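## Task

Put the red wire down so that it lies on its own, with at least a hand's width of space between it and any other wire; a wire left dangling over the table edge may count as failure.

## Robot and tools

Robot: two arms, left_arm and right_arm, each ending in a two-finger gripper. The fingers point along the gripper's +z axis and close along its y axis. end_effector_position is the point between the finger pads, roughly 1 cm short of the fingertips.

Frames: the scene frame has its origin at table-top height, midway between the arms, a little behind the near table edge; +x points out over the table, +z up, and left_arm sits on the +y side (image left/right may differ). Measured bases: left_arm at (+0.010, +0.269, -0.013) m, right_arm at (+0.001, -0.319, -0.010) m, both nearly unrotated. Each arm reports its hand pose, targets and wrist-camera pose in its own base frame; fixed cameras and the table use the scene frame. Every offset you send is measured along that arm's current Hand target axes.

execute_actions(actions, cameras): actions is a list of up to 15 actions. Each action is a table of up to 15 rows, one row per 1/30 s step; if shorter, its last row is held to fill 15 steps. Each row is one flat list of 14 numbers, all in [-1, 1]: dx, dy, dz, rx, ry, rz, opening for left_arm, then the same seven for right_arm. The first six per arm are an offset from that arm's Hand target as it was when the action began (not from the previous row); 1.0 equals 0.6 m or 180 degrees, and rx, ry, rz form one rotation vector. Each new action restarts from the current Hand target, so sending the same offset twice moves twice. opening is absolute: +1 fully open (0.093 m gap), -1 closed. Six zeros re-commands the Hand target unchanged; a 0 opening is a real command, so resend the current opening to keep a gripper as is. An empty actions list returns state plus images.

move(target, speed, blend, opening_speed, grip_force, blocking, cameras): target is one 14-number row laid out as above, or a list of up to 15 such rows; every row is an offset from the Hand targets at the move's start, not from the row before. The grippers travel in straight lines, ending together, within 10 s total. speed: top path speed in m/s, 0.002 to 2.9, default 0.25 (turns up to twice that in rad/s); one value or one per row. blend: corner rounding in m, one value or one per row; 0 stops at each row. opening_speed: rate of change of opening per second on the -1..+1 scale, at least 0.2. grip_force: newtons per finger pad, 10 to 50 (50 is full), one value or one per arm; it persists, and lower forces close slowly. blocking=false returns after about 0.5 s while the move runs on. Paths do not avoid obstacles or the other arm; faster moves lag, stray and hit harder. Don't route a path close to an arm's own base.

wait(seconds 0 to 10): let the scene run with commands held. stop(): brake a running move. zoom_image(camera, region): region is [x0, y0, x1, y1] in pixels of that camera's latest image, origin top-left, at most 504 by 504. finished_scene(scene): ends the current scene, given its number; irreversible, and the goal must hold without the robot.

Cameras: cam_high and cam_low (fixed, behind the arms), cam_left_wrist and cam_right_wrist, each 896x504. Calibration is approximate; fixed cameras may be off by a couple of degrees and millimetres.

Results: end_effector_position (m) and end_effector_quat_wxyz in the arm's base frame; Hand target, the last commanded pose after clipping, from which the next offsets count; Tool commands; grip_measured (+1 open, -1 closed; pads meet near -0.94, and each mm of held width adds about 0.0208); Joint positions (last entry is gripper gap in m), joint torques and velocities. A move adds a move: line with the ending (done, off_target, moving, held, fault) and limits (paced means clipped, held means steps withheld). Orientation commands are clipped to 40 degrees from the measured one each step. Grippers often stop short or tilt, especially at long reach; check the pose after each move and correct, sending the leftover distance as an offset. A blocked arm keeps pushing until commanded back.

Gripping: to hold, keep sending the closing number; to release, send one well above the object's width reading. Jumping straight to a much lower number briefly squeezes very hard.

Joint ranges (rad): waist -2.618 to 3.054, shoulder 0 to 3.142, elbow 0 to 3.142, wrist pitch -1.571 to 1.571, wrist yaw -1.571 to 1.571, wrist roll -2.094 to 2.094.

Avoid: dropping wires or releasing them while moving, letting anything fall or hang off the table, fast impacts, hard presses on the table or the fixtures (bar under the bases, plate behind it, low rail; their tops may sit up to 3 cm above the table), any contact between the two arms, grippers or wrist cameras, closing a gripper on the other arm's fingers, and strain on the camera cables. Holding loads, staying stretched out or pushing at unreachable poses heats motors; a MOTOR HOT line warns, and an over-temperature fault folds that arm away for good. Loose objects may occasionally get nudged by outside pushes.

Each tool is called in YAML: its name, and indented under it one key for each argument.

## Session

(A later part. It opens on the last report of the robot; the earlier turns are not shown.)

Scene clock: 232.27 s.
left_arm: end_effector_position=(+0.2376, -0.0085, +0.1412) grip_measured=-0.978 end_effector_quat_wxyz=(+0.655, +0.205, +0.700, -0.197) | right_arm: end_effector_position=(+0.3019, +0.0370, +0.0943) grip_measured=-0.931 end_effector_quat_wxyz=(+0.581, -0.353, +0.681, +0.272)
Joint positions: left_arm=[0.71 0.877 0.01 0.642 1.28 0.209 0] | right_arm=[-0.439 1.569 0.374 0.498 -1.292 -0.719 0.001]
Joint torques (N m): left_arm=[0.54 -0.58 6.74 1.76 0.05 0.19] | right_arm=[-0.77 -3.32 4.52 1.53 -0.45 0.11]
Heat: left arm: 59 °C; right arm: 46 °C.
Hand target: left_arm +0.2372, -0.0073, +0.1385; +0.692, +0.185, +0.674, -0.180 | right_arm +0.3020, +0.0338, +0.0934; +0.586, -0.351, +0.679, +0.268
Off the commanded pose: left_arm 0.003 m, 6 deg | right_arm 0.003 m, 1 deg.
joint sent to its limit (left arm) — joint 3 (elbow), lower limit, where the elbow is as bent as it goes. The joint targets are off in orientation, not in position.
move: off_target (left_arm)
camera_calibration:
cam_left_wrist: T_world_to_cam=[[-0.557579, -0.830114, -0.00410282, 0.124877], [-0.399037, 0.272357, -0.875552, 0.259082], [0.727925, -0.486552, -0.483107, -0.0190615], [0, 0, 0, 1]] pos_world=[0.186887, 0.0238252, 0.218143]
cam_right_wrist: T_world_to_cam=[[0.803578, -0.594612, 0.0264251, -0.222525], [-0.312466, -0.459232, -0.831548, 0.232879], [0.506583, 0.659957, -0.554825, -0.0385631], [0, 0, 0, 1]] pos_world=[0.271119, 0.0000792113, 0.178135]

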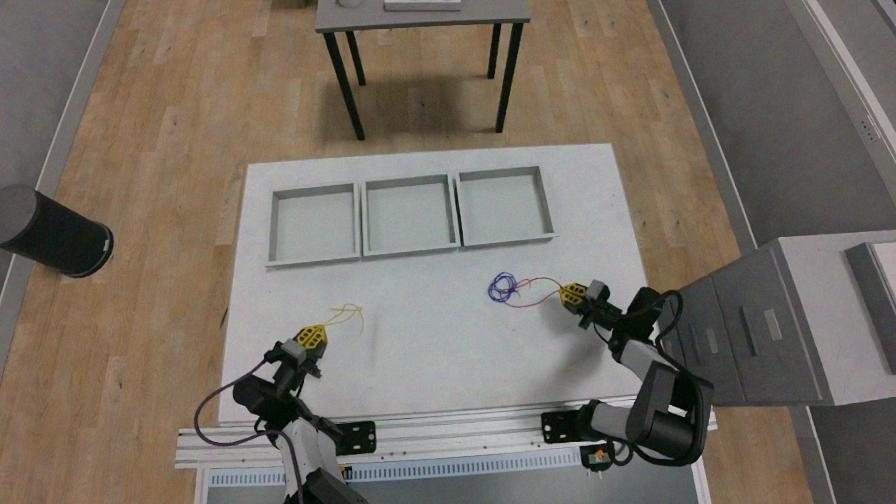

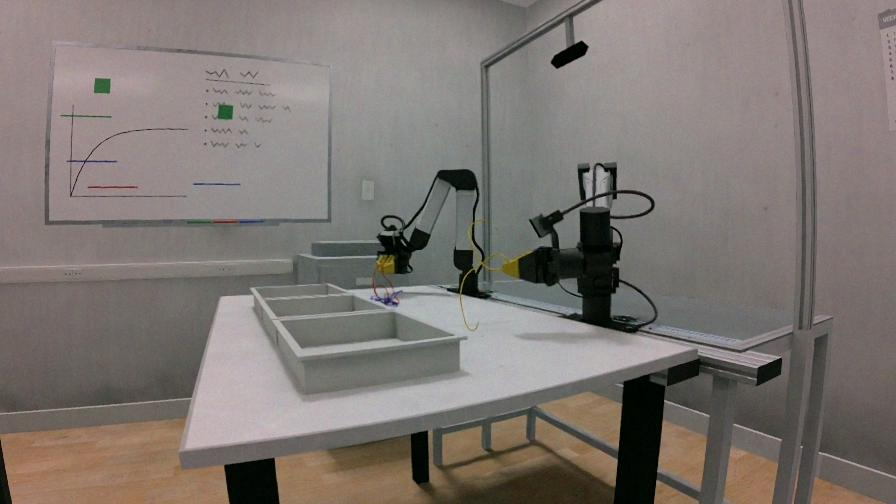

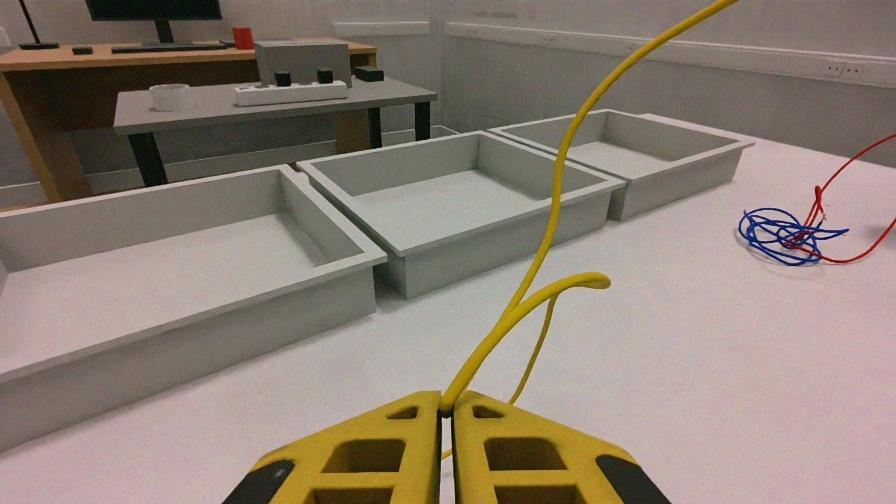

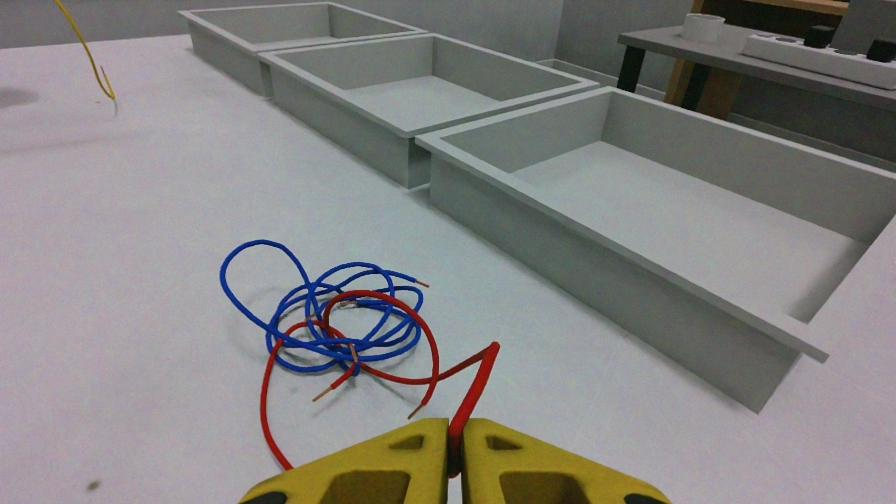

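move:
  target: [0.158, 0.025, 0.083, 0, 0.278, 0, -1.0, 0,0,0,0,0,0,-0.936209]
  speed: 0.15
  cameras: ["cam_left_wrist", "cam_low", "cam_high"]

zoom_image:
  camera: "cam_high"
  region: [230, 250, 530, 450]

Scene clock: 246.23 s.
left_arm: end_effector_position=(+0.2795, -0.0219, +0.0363) grip_measured=-0.978 end_effector_quat_wxyz=(+0.333, +0.245, +0.905, -0.095) | right_arm: end_effector_position=(+0.3019, +0.0370, +0.0943) grip_measured=-0.931 end_effector_quat_wxyz=(+0.581, -0.353, +0.681, +0.272)
Joint positions: left_arm=[0.184 1.253 0.435 -0.183 0.445 0.58 0] | right_arm=[-0.439 1.569 0.374 0.498 -1.292 -0.719 0.001]
Joint torques (N m): left_arm=[-0.36 -2.35 10.81 1.54 0.17 -0.12] | right_arm=[-0.94 -3.38 4.44 1.57 -0.43 0.04]
Heat: left arm: 54 °C; right arm: 44 °C.
Hand target: left_arm +0.2903, -0.0192, +0.0450; +0.342, +0.244, +0.904, -0.085 | right_arm +0.3020, +0.0338, +0.0934; +0.586, -0.351, +0.679, +0.268
Off the commanded pose: left_arm 0.014 m, 2 deg | right_arm 0.003 m, 1 deg.
move: off_target (left_arm)
camera_calibration:
cam_left_wrist: T_world_to_cam=[[-0.522504, -0.852558, 0.0115495, 0.12588], [-0.823849, 0.501326, -0.264471, 0.289183], [0.219687, -0.147702, -0.964325, 0.0602092], [0, 0, 0, 1]] pos_world=[0.290789, -0.0287618, 0.133088]
Images, in order (width x height): cam_high 896x504, cam_low 896x504, cam_left_wrist 896x504.

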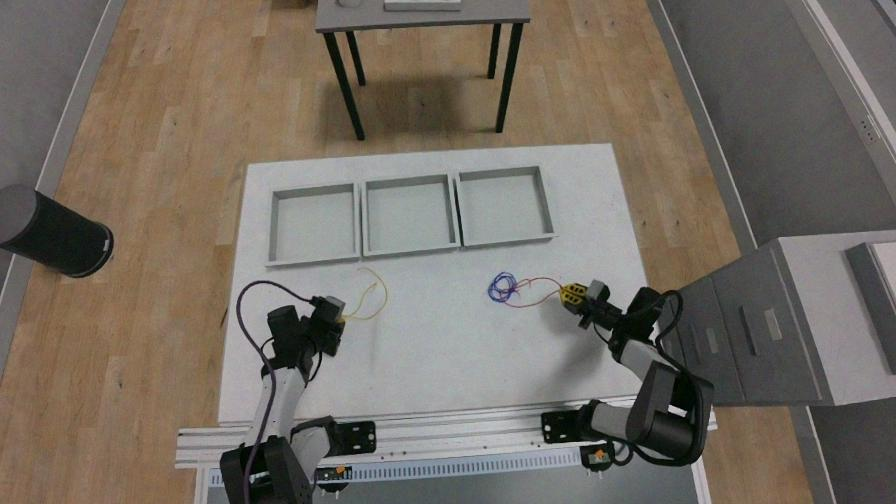

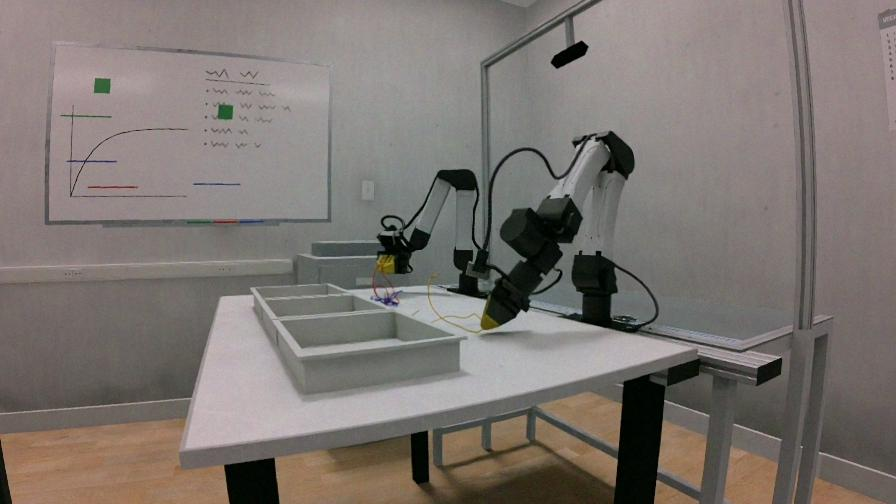

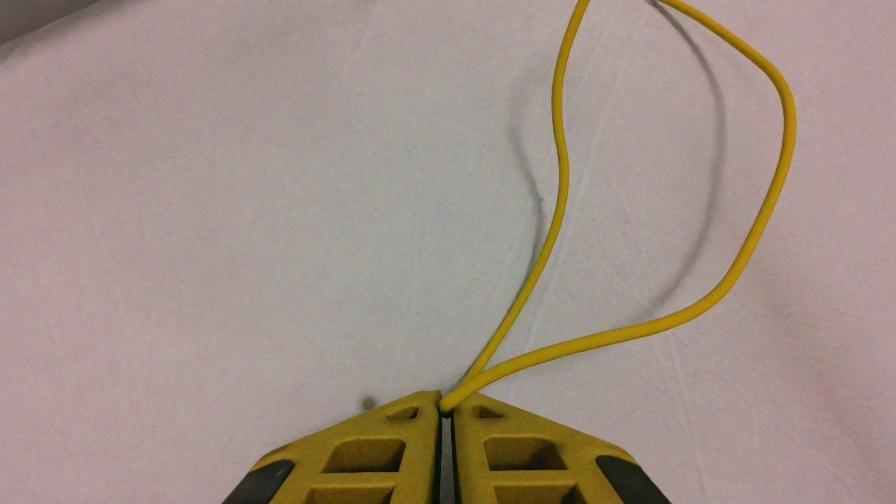

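Scaled by 1.680 from the camera's 896x504 image, which has a finer 1280x720 frame.

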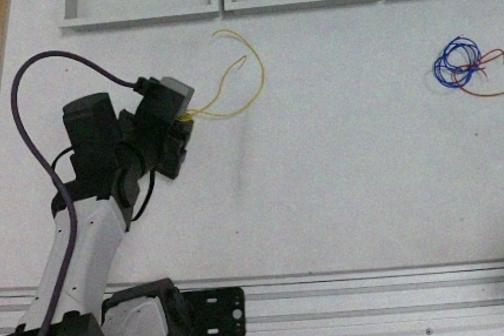

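move:
  target:
    - [0.0, 0, 0.010, 0, 0, 0, -1.0, 0,0,0,0,0,0,-0.936209]
    - [0.0, 0, 0.010, 0, 0, 0, -0.2, 0,0,0,0,0,0,-0.936209]
    - [0.0, 0, -0.12, 0, 0, 0, -0.2, 0,0,0,0,0,0,-0.936209]
  speed: 0.1
  opening_speed: 0.8
  cameras: ["cam_left_wrist", "cam_low", "cam_high"]

Scene clock: 255.83 s.
left_arm: end_effector_position=(+0.2393, +0.0018, +0.0823) grip_measured=-0.203 end_effector_quat_wxyz=(+0.318, +0.233, +0.914, -0.094) | right_arm: end_effector_position=(+0.3019, +0.0370, +0.0943) grip_measured=-0.931 end_effector_quat_wxyz=(+0.581, -0.353, +0.681, +0.272)
Joint positions: left_arm=[0.358 1.011 0.541 -0.634 0.51 0.732 0.035] | right_arm=[-0.439 1.569 0.374 0.498 -1.292 -0.719 0.001]
Joint torques (N m): left_arm=[0.68 -2.59 11.82 1.39 0.56 0.15] | right_arm=[-0.79 -3.47 4.68 1.52 -0.5 0.03]
Heat: left arm: 52 °C; right arm: 44 °C.
Hand target: left_arm +0.2488, +0.0039, +0.0991; +0.342, +0.243, +0.904, -0.085 | right_arm +0.3020, +0.0338, +0.0934; +0.586, -0.351, +0.679, +0.268
Off the commanded pose: left_arm 0.019 m, 3 deg | right_arm 0.003 m, 1 deg.
move: off_target (left_arm); target 2's new opening was sent with left_arm's hand 0.016 m and 2 deg from that target
camera_calibration:
cam_left_wrist: T_world_to_cam=[[-0.500639, -0.865217, 0.0275927, 0.117973], [-0.844639, 0.481254, -0.234476, 0.258888], [0.189593, -0.140694, -0.97173, 0.124678], [0, 0, 0, 1]] pos_world=[0.25409, -0.00497735, 0.178601]
Images, in order (width x height): cam_high 896x504, cam_low 896x504, cam_left_wrist 896x504.

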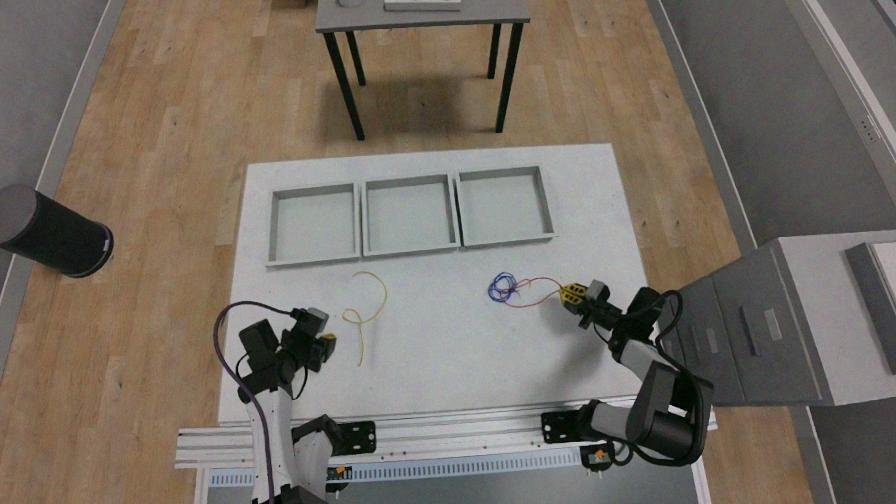

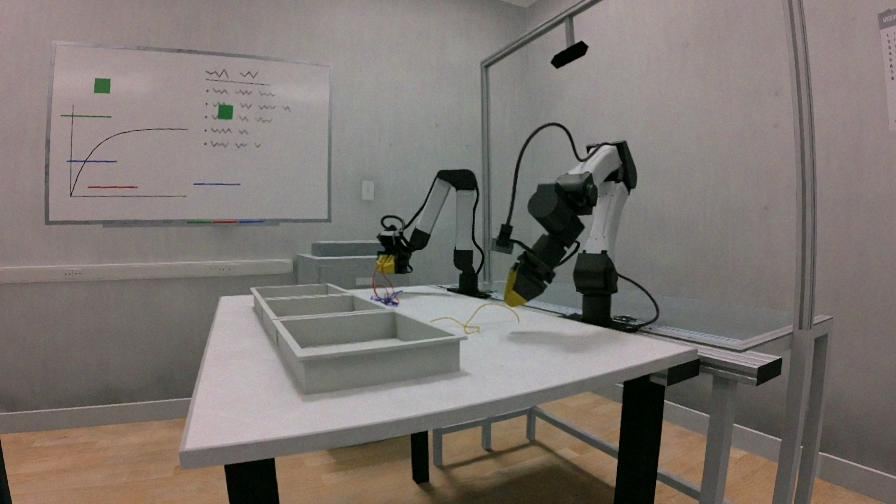

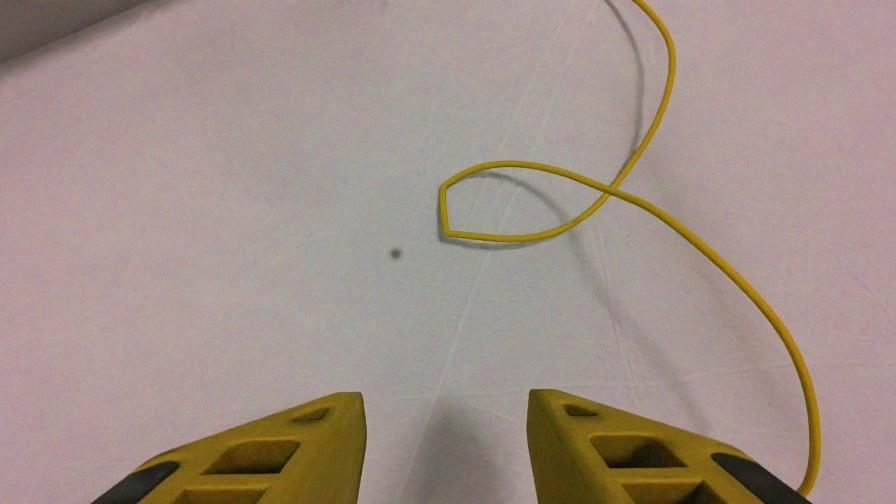

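move:
  target: [0.0, 0, 0, 0, 0, 0, -0.2, -0.12,0,-0.06,0,0,0,-0.936209]
  speed: 0.1
  cameras: ["cam_right_wrist", "cam_low", "cam_high"]

zoom_image:
  camera: "cam_low"
  region: [340, 180, 480, 320]

zoom_image:
  camera: "cam_high"
  region: [430, 220, 630, 370]

Scene clock: 265.97 s.
left_arm: end_effector_position=(+0.2392, +0.0016, +0.0823) grip_measured=-0.203 end_effector_quat_wxyz=(+0.318, +0.233, +0.914, -0.094) | right_arm: end_effector_position=(+0.2794, +0.0231, +0.1601) grip_measured=-0.931 end_effector_quat_wxyz=(+0.574, -0.343, +0.690, +0.276)
Joint positions: left_arm=[0.358 1.011 0.541 -0.635 0.51 0.733 0.035] | right_arm=[-0.543 1.271 0.574 -0.317 -1.347 -1.016 0.001]
Joint torques (N m): left_arm=[0.84 -2.43 12.04 1.38 0.53 0.14] | right_arm=[-0.88 -2.41 9.21 0.9 -0.72 -0.15]
Heat: left arm: 51 °C; right arm: 44 °C.
Hand target: left_arm +0.2488, +0.0038, +0.0991; +0.342, +0.243, +0.904, -0.085 | right_arm +0.2849, +0.0177, +0.1704; +0.586, -0.351, +0.679, +0.268
Off the commanded pose: left_arm 0.019 m, 3 deg | right_arm 0.013 m, 2 deg.
move: off_target (left_arm, right_arm)
camera_calibration:
cam_right_wrist: T_world_to_cam=[[0.7966, -0.604506, -0.000692073, -0.208029], [-0.341599, -0.449203, -0.825546, 0.281091], [0.498737, 0.657867, -0.564334, 0.0221403], [0, 0, 0, 1]] pos_world=[0.250694, -0.014053, 0.244404]
Images, in order (width x height): cam_high 896x504, cam_low 896x504, cam_right_wrist 896x504.

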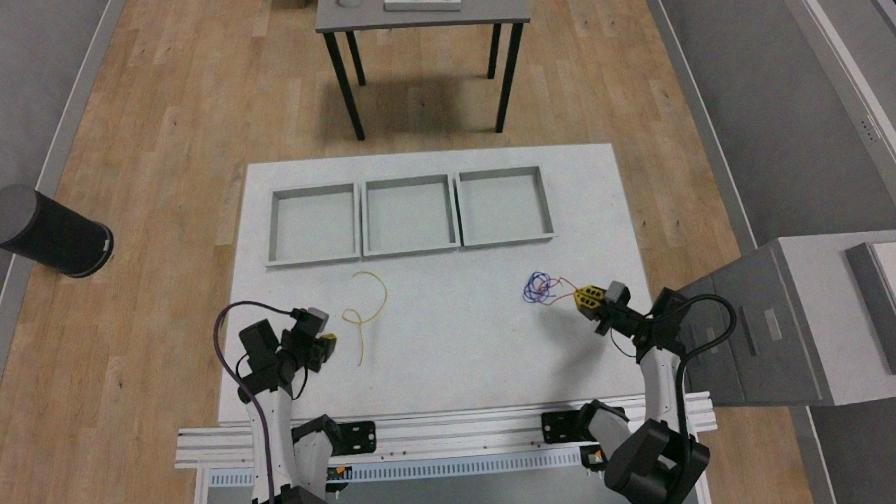

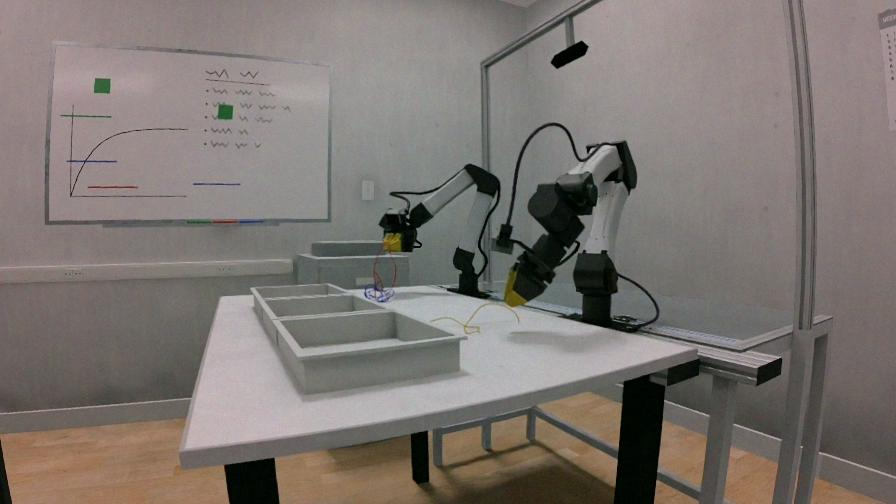

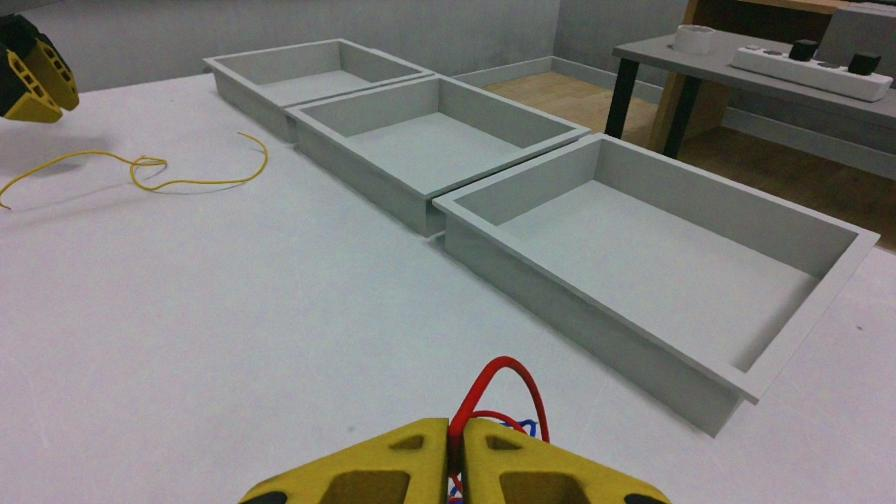

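Scaled by 3.600 from the camera's 896x504 image, which has a finer 1280x720 frame.

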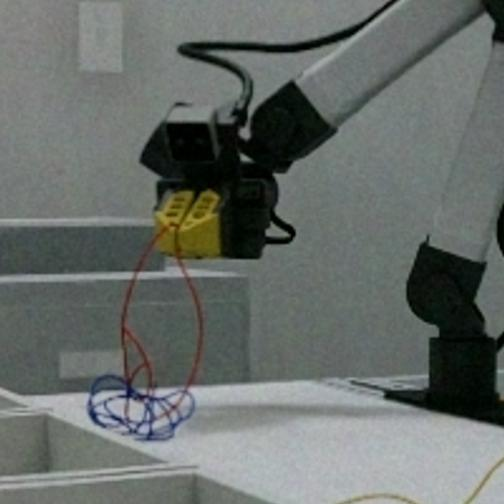

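Scaled by 2.520 from the camera's 896x504 image, which has a finer 1280x720 frame.

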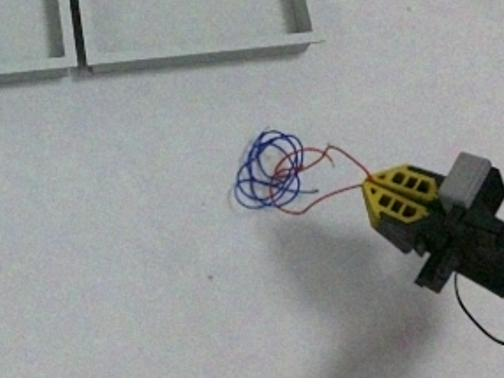

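move:
  target: [0.0, 0, 0, 0, 0, 0, -0.2, -0.2,0,0.0,0,0,0,-0.936209]
  speed: 0.1
  cameras: ["cam_right_wrist", "cam_low", "cam_high"]

zoom_image:
  camera: "cam_low"
  region: [340, 180, 480, 320]

zoom_image:
  camera: "cam_high"
  region: [430, 220, 630, 370]

Scene clock: 272.33 s.
left_arm: end_effector_position=(+0.2392, +0.0016, +0.0823) grip_measured=-0.203 end_effector_quat_wxyz=(+0.318, +0.233, +0.914, -0.094) | right_arm: end_effector_position=(+0.2916, +0.0360, +0.2753) grip_measured=-0.931 end_effector_quat_wxyz=(+0.577, -0.338, +0.688, +0.282)
Joint positions: left_arm=[0.358 1.011 0.541 -0.635 0.51 0.733 0.035] | right_arm=[-0.464 1.122 0.894 -0.51 -1.308 -0.723 0.001]
Joint torques (N m): left_arm=[0.7 -2.4 11.82 1.37 0.51 0.15] | right_arm=[0.87 -3.85 9.83 1.24 -0.35 0.06]
Heat: left arm: 52 °C; right arm: 45 °C.
Hand target: left_arm +0.2488, +0.0038, +0.0991; +0.342, +0.243, +0.904, -0.085 | right_arm +0.2929, +0.0372, +0.2885; +0.586, -0.351, +0.680, +0.268
Off the commanded pose: left_arm 0.020 m, 3 deg | right_arm 0.013 m, 3 deg.
move: off_target (left_arm, right_arm)
camera_calibration:
cam_right_wrist: T_world_to_cam=[[0.796993, -0.603877, -0.0116171, -0.206987], [-0.341456, -0.434619, -0.833375, 0.38777], [0.498207, 0.668161, -0.552586, 0.0692055], [0, 0, 0, 1]] pos_world=[0.262895, -0.00270233, 0.358996]
Images, in order (width x height): cam_high 896x504, cam_low 896x504, cam_right_wrist 896x504.

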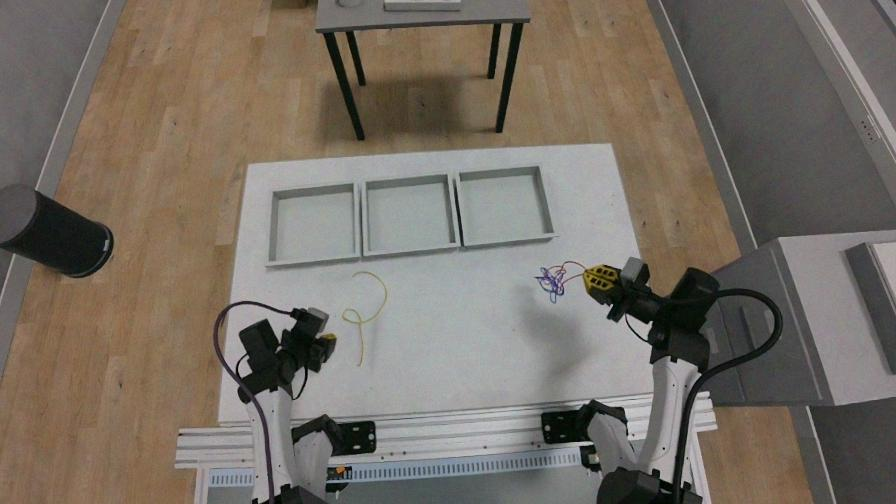

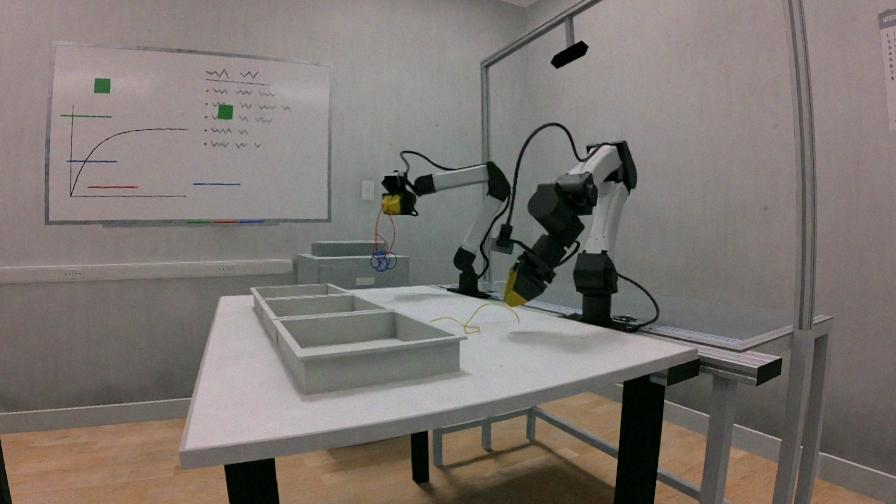

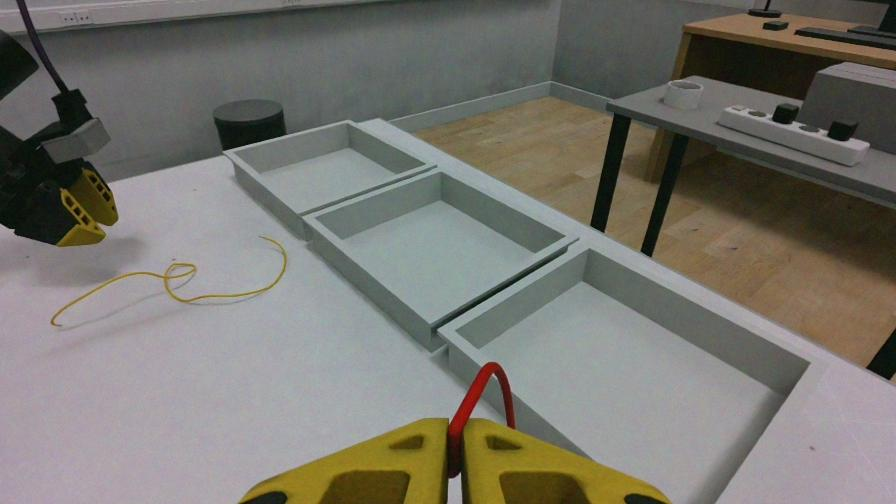

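Scaled by 3.600 from the camera's 896x504 image, which has a finer 1280x720 frame.

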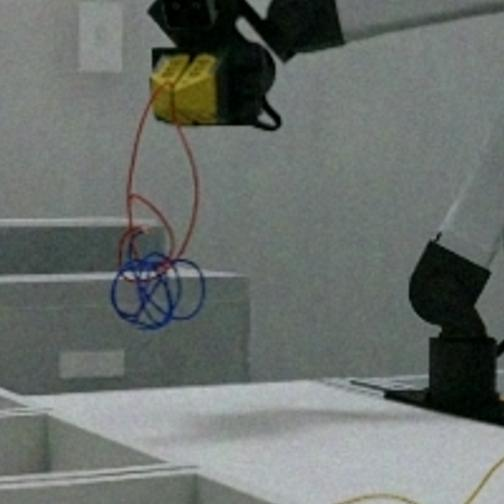

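Scaled by 2.520 from the camera's 896x504 image, which has a finer 1280x720 frame.

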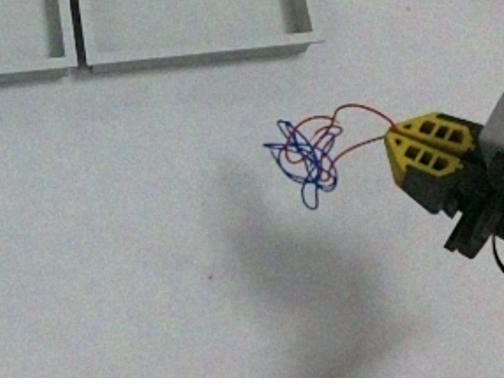

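move:
  target: [-0.1205, -0.228, 0.035, 0.156, -0.271, 0.073, 1.0, -0.05,0.152,0.35,-0.167,0,0,-0.936209]
  speed: 0.15
  cameras: ["all"]

zoom_image:
  camera: "cam_low"
  region: [340, 160, 480, 300]

zoom_image:
  camera: "cam_left_wrist"
  region: [300, 0, 700, 400]

Scene clock: 309.83 s.
left_arm: end_effector_position=(+0.2416, -0.1483, +0.1207) grip_measured=+1.000 end_effector_quat_wxyz=(+0.596, +0.354, +0.628, -0.353) | right_arm: end_effector_position=(+0.3431, +0.2568, +0.2649) grip_measured=-0.931 end_effector_quat_wxyz=(+0.456, -0.483, +0.601, +0.444)
Joint positions: left_arm=[-0.016 1.579 0.015 1.488 1.031 0.044 0.093] | right_arm=[0.279 1.578 1.148 -0.029 -1.128 -0.326 0.001]
Joint torques (N m): left_arm=[-0.31 -2.36 2.86 2.73 0.06 -0.1] | right_arm=[0.96 -5.64 10.5 1.73 -0.16 0.05]
Heat: left arm: 55 °C; right arm: 49 °C.
Hand target: left_arm +0.2396, -0.1491, +0.1292; +0.620, +0.358, +0.605, -0.348 | right_arm +0.3505, +0.2606, +0.2782; +0.475, -0.491, +0.587, +0.435
Off the commanded pose: left_arm 0.009 m, 4 deg | right_arm 0.016 m, 3 deg.
joint sent to its limit (left arm) — joint 4 (wrist pitch), upper limit. The joint targets still meet the commanded pose.
move: off_target (left_arm, right_arm)
camera_calibration:
cam_left_wrist: T_world_to_cam=[[-0.873421, -0.486854, 0.0103997, 0.136484], [-0.232398, 0.397968, -0.887476, 0.260648], [0.427933, -0.777557, -0.460737, -0.0732099], [0, 0, 0, 1]] pos_world=[0.211111, -0.0942062, 0.196168]
cam_right_wrist: T_world_to_cam=[[0.985955, -0.128112, -0.107148, -0.276448], [-0.16051, -0.549564, -0.819888, 0.456441], [0.0461525, 0.825571, -0.562408, 0.00758281], [0, 0, 0, 1]] pos_world=[0.345478, 0.209167, 0.348875]

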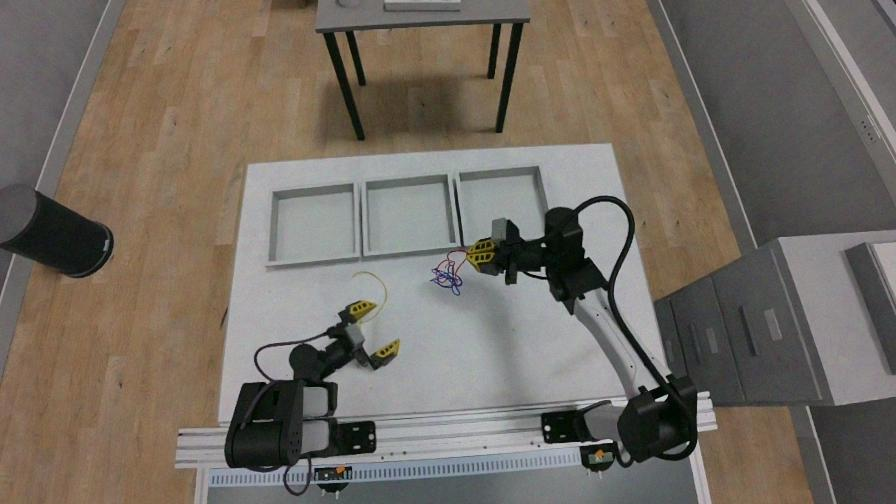

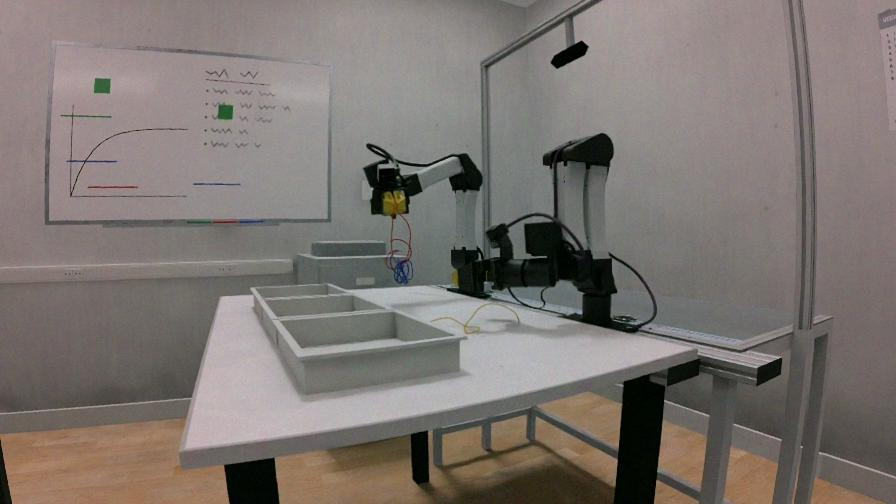

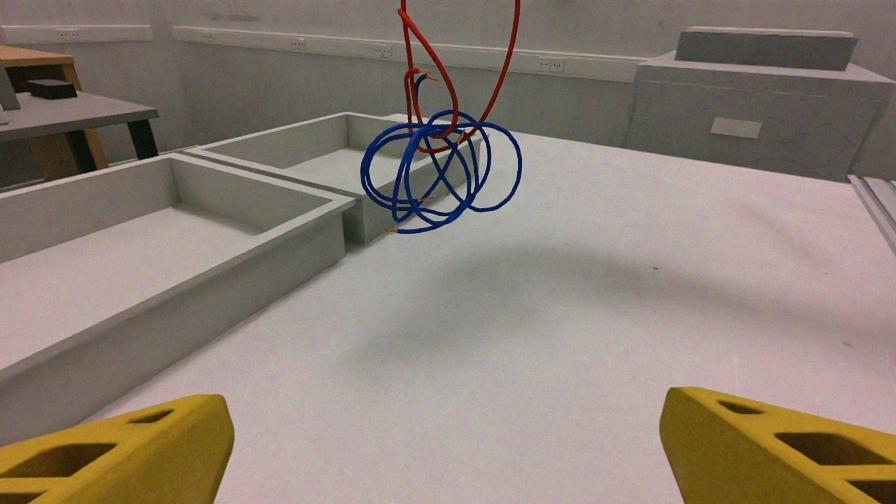

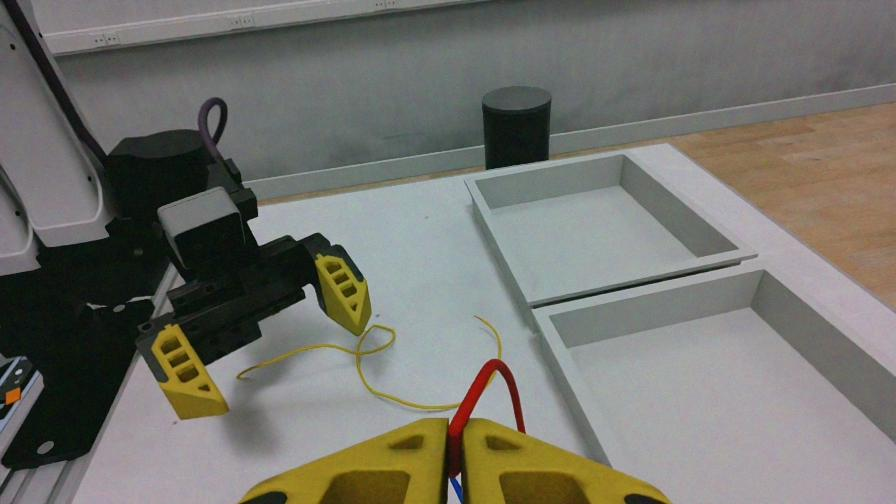

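Scaled by 3.600 from the camera's 896x504 image, which has a finer 1280x720 frame.

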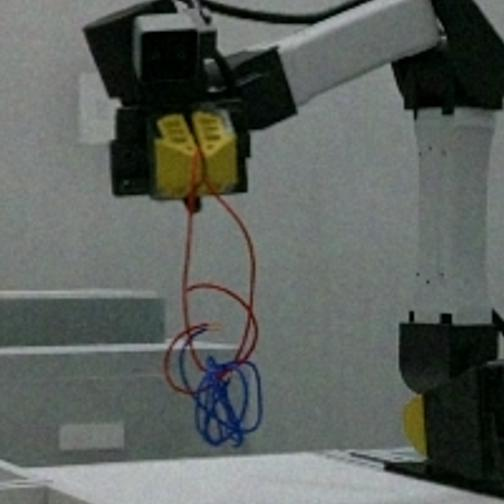

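Scaled by 1.260 from the camera's 896x504 image, which has a finer 1280x720 frame.

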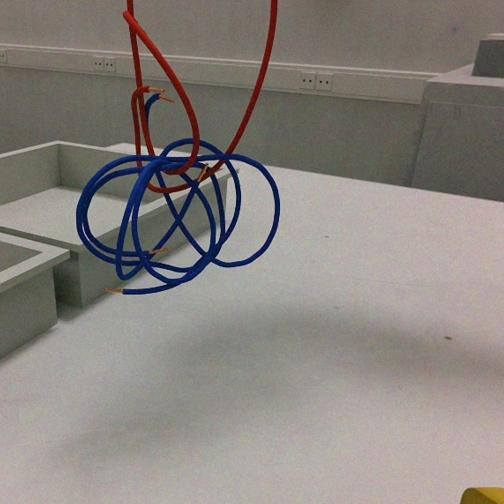

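move:
  target: [0.015, 0, 0.16, 0, 0, 0, 1.0, 0,0,0,0,0,0,-0.936209]
  speed: 0.15
  cameras: ["cam_left_wrist"]

Scene clock: 329.57 s.
left_arm: end_effector_position=(+0.2805, -0.2292, +0.1030) grip_measured=+1.000 end_effector_quat_wxyz=(+0.581, +0.363, +0.638, -0.352) | right_arm: end_effector_position=(+0.3431, +0.2568, +0.2649) grip_measured=-0.931 end_effector_quat_wxyz=(+0.456, -0.483, +0.601, +0.444)
Joint positions: left_arm=[-0.394 1.822 0.234 1.489 0.664 0.033 0.093] | right_arm=[0.279 1.578 1.148 -0.029 -1.128 -0.326 0.001]
Joint torques (N m): left_arm=[-0.31 -4.63 6.06 2.98 0.01 -0.1] | right_arm=[0.73 -5.52 10.65 1.72 -0.15 0.08]
Heat: left arm: 58 °C; right arm: 49 °C.
Hand target: left_arm +0.2879, -0.2322, +0.1213; +0.620, +0.358, +0.605, -0.348 | right_arm +0.3505, +0.2606, +0.2782; +0.475, -0.491, +0.587, +0.435
Off the commanded pose: left_arm 0.020 m, 6 deg | right_arm 0.016 m, 3 deg.
joint sent to its limit (left arm) — joint 4 (wrist pitch), upper limit. The joint targets still meet the commanded pose.
move: off_target (left_arm, right_arm)
camera_calibration:
cam_left_wrist: T_world_to_cam=[[-0.879204, -0.476147, 0.0168542, 0.134593], [-0.248362, 0.427837, -0.869064, 0.295603], [0.406591, -0.76827, -0.494413, -0.149379], [0, 0, 0, 1]] pos_world=[0.252488, -0.177147, 0.180775]
Images, in order (width x height): cam_left_wrist 896x504.

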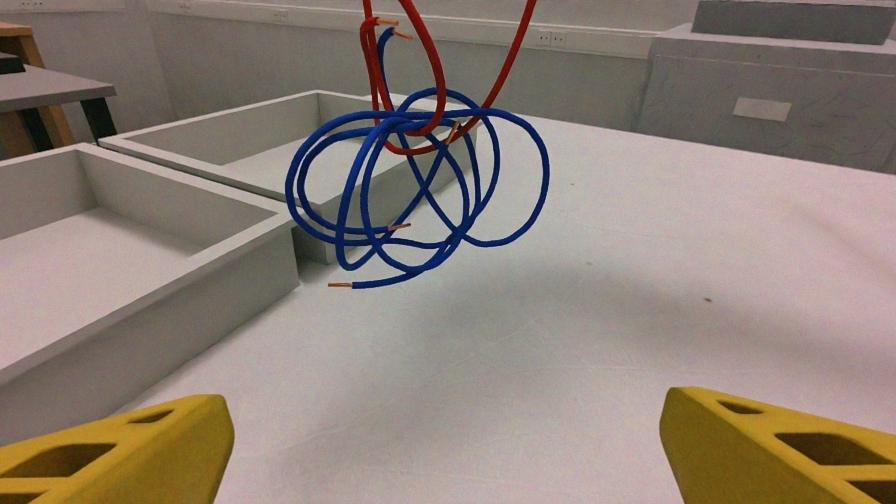

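move:
  target:
    - [-0.017, 0.007, 0.11, 0, 0, 0, 1.0, 0,0,0,0,0,0,-0.936209]
  speed: 0.12
  cameras: ["cam_left_wrist"]

Scene clock: 340.97 s.
left_arm: end_effector_position=(+0.3182, -0.2840, +0.1268) grip_measured=+1.000 end_effector_quat_wxyz=(+0.611, +0.364, +0.610, -0.350) | right_arm: end_effector_position=(+0.3431, +0.2568, +0.2649) grip_measured=-0.931 end_effector_quat_wxyz=(+0.456, -0.483, +0.601, +0.444)
Joint positions: left_arm=[-0.528 1.901 0.468 1.424 0.53 0.024 0.093] | right_arm=[0.279 1.578 1.148 -0.029 -1.128 -0.326 0.001]
Joint torques (N m): left_arm=[-0.09 -6.05 7.34 2.27 -0.11 -0.11] | right_arm=[0.62 -5.6 10.37 1.81 -0.2 0.08]
Heat: left arm: 61 °C; right arm: 49 °C.
Hand target: left_arm +0.3242, -0.2872, +0.1323; +0.620, +0.358, +0.605, -0.348 | right_arm +0.3505, +0.2606, +0.2782; +0.475, -0.491, +0.587, +0.435
Off the commanded pose: left_arm 0.009 m, 1 deg | right_arm 0.016 m, 3 deg.
move: off_target (right_arm)
camera_calibration:
cam_left_wrist: T_world_to_cam=[[-0.877958, -0.477772, -0.0303837, 0.146413], [-0.183196, 0.393922, -0.900702, 0.322809], [0.442299, -0.785213, -0.433373, -0.219013], [0, 0, 0, 1]] pos_world=[0.284551, -0.229181, 0.200289]
Images, in order (width x height): cam_left_wrist 896x504.

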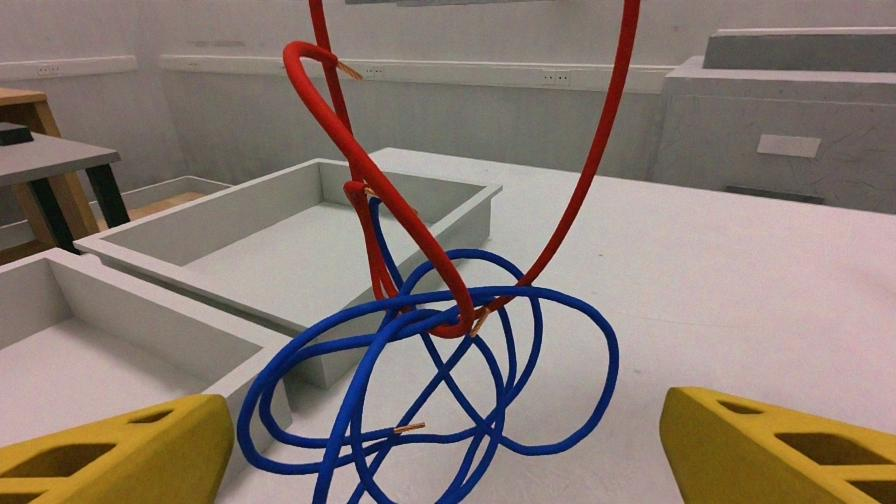

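move:
  target:
    - [0.02, 0.007, 0.0, 0, 0, 0, 1.0, 0,0,0,0,0,0,-0.936209]
    - [0.02, 0.007, 0.0, 0, 0, 0, -1.0, 0,0,0,0,0,0,-0.936209]
  speed: 0.12
  opening_speed: 0.9
  cameras: ["cam_left_wrist"]

Scene clock: 351.07 s.
left_arm: end_effector_position=(+0.3198, -0.2828, +0.1055) grip_measured=-0.978 end_effector_quat_wxyz=(+0.597, +0.363, +0.625, -0.348) | right_arm: end_effector_position=(+0.3431, +0.2568, +0.2649) grip_measured=-0.931 end_effector_quat_wxyz=(+0.456, -0.483, +0.601, +0.444)
Joint positions: left_arm=[-0.524 1.967 0.468 1.447 0.529 0.024 0] | right_arm=[0.279 1.578 1.148 -0.029 -1.128 -0.325 0.001]
Joint torques (N m): left_arm=[0.55 -6.34 7.39 2.65 0.05 -0.11] | right_arm=[0.59 -5.46 10.35 1.73 -0.07 0.06]
Heat: left arm: 59 °C; right arm: 50 °C.
Hand target: left_arm +0.3282, -0.2850, +0.1203; +0.620, +0.358, +0.605, -0.348 | right_arm +0.3505, +0.2606, +0.2782; +0.475, -0.491, +0.587, +0.435
Off the commanded pose: left_arm 0.017 m, 4 deg | right_arm 0.016 m, 3 deg.
move: off_target (left_arm, right_arm); target 2's new opening was sent with left_arm's hand 0.017 m and 4 deg from that target
camera_calibration:
cam_left_wrist: T_world_to_cam=[[-0.876489, -0.481355, -0.00806586, 0.143841], [-0.218293, 0.412307, -0.884506, 0.31807], [0.429087, -0.773499, -0.466459, -0.216963], [0, 0, 0, 1]] pos_world=[0.288604, -0.229725, 0.181291]
Images, in order (width x height): cam_left_wrist 896x504.

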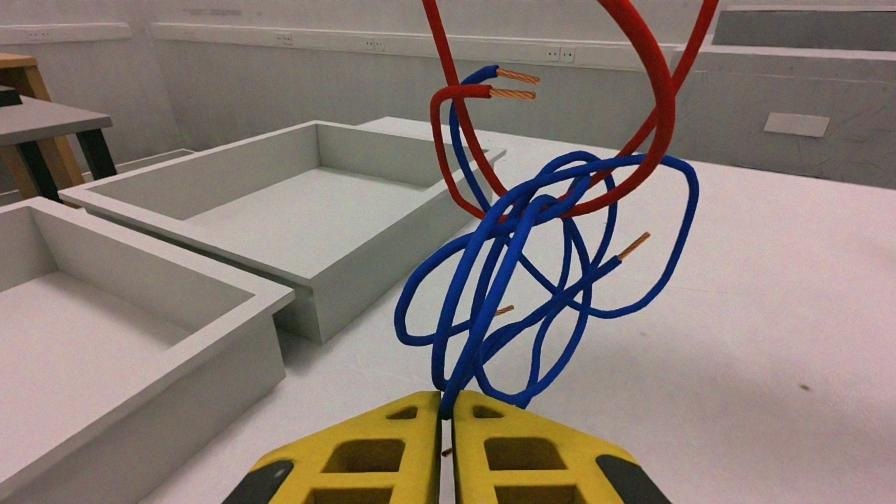

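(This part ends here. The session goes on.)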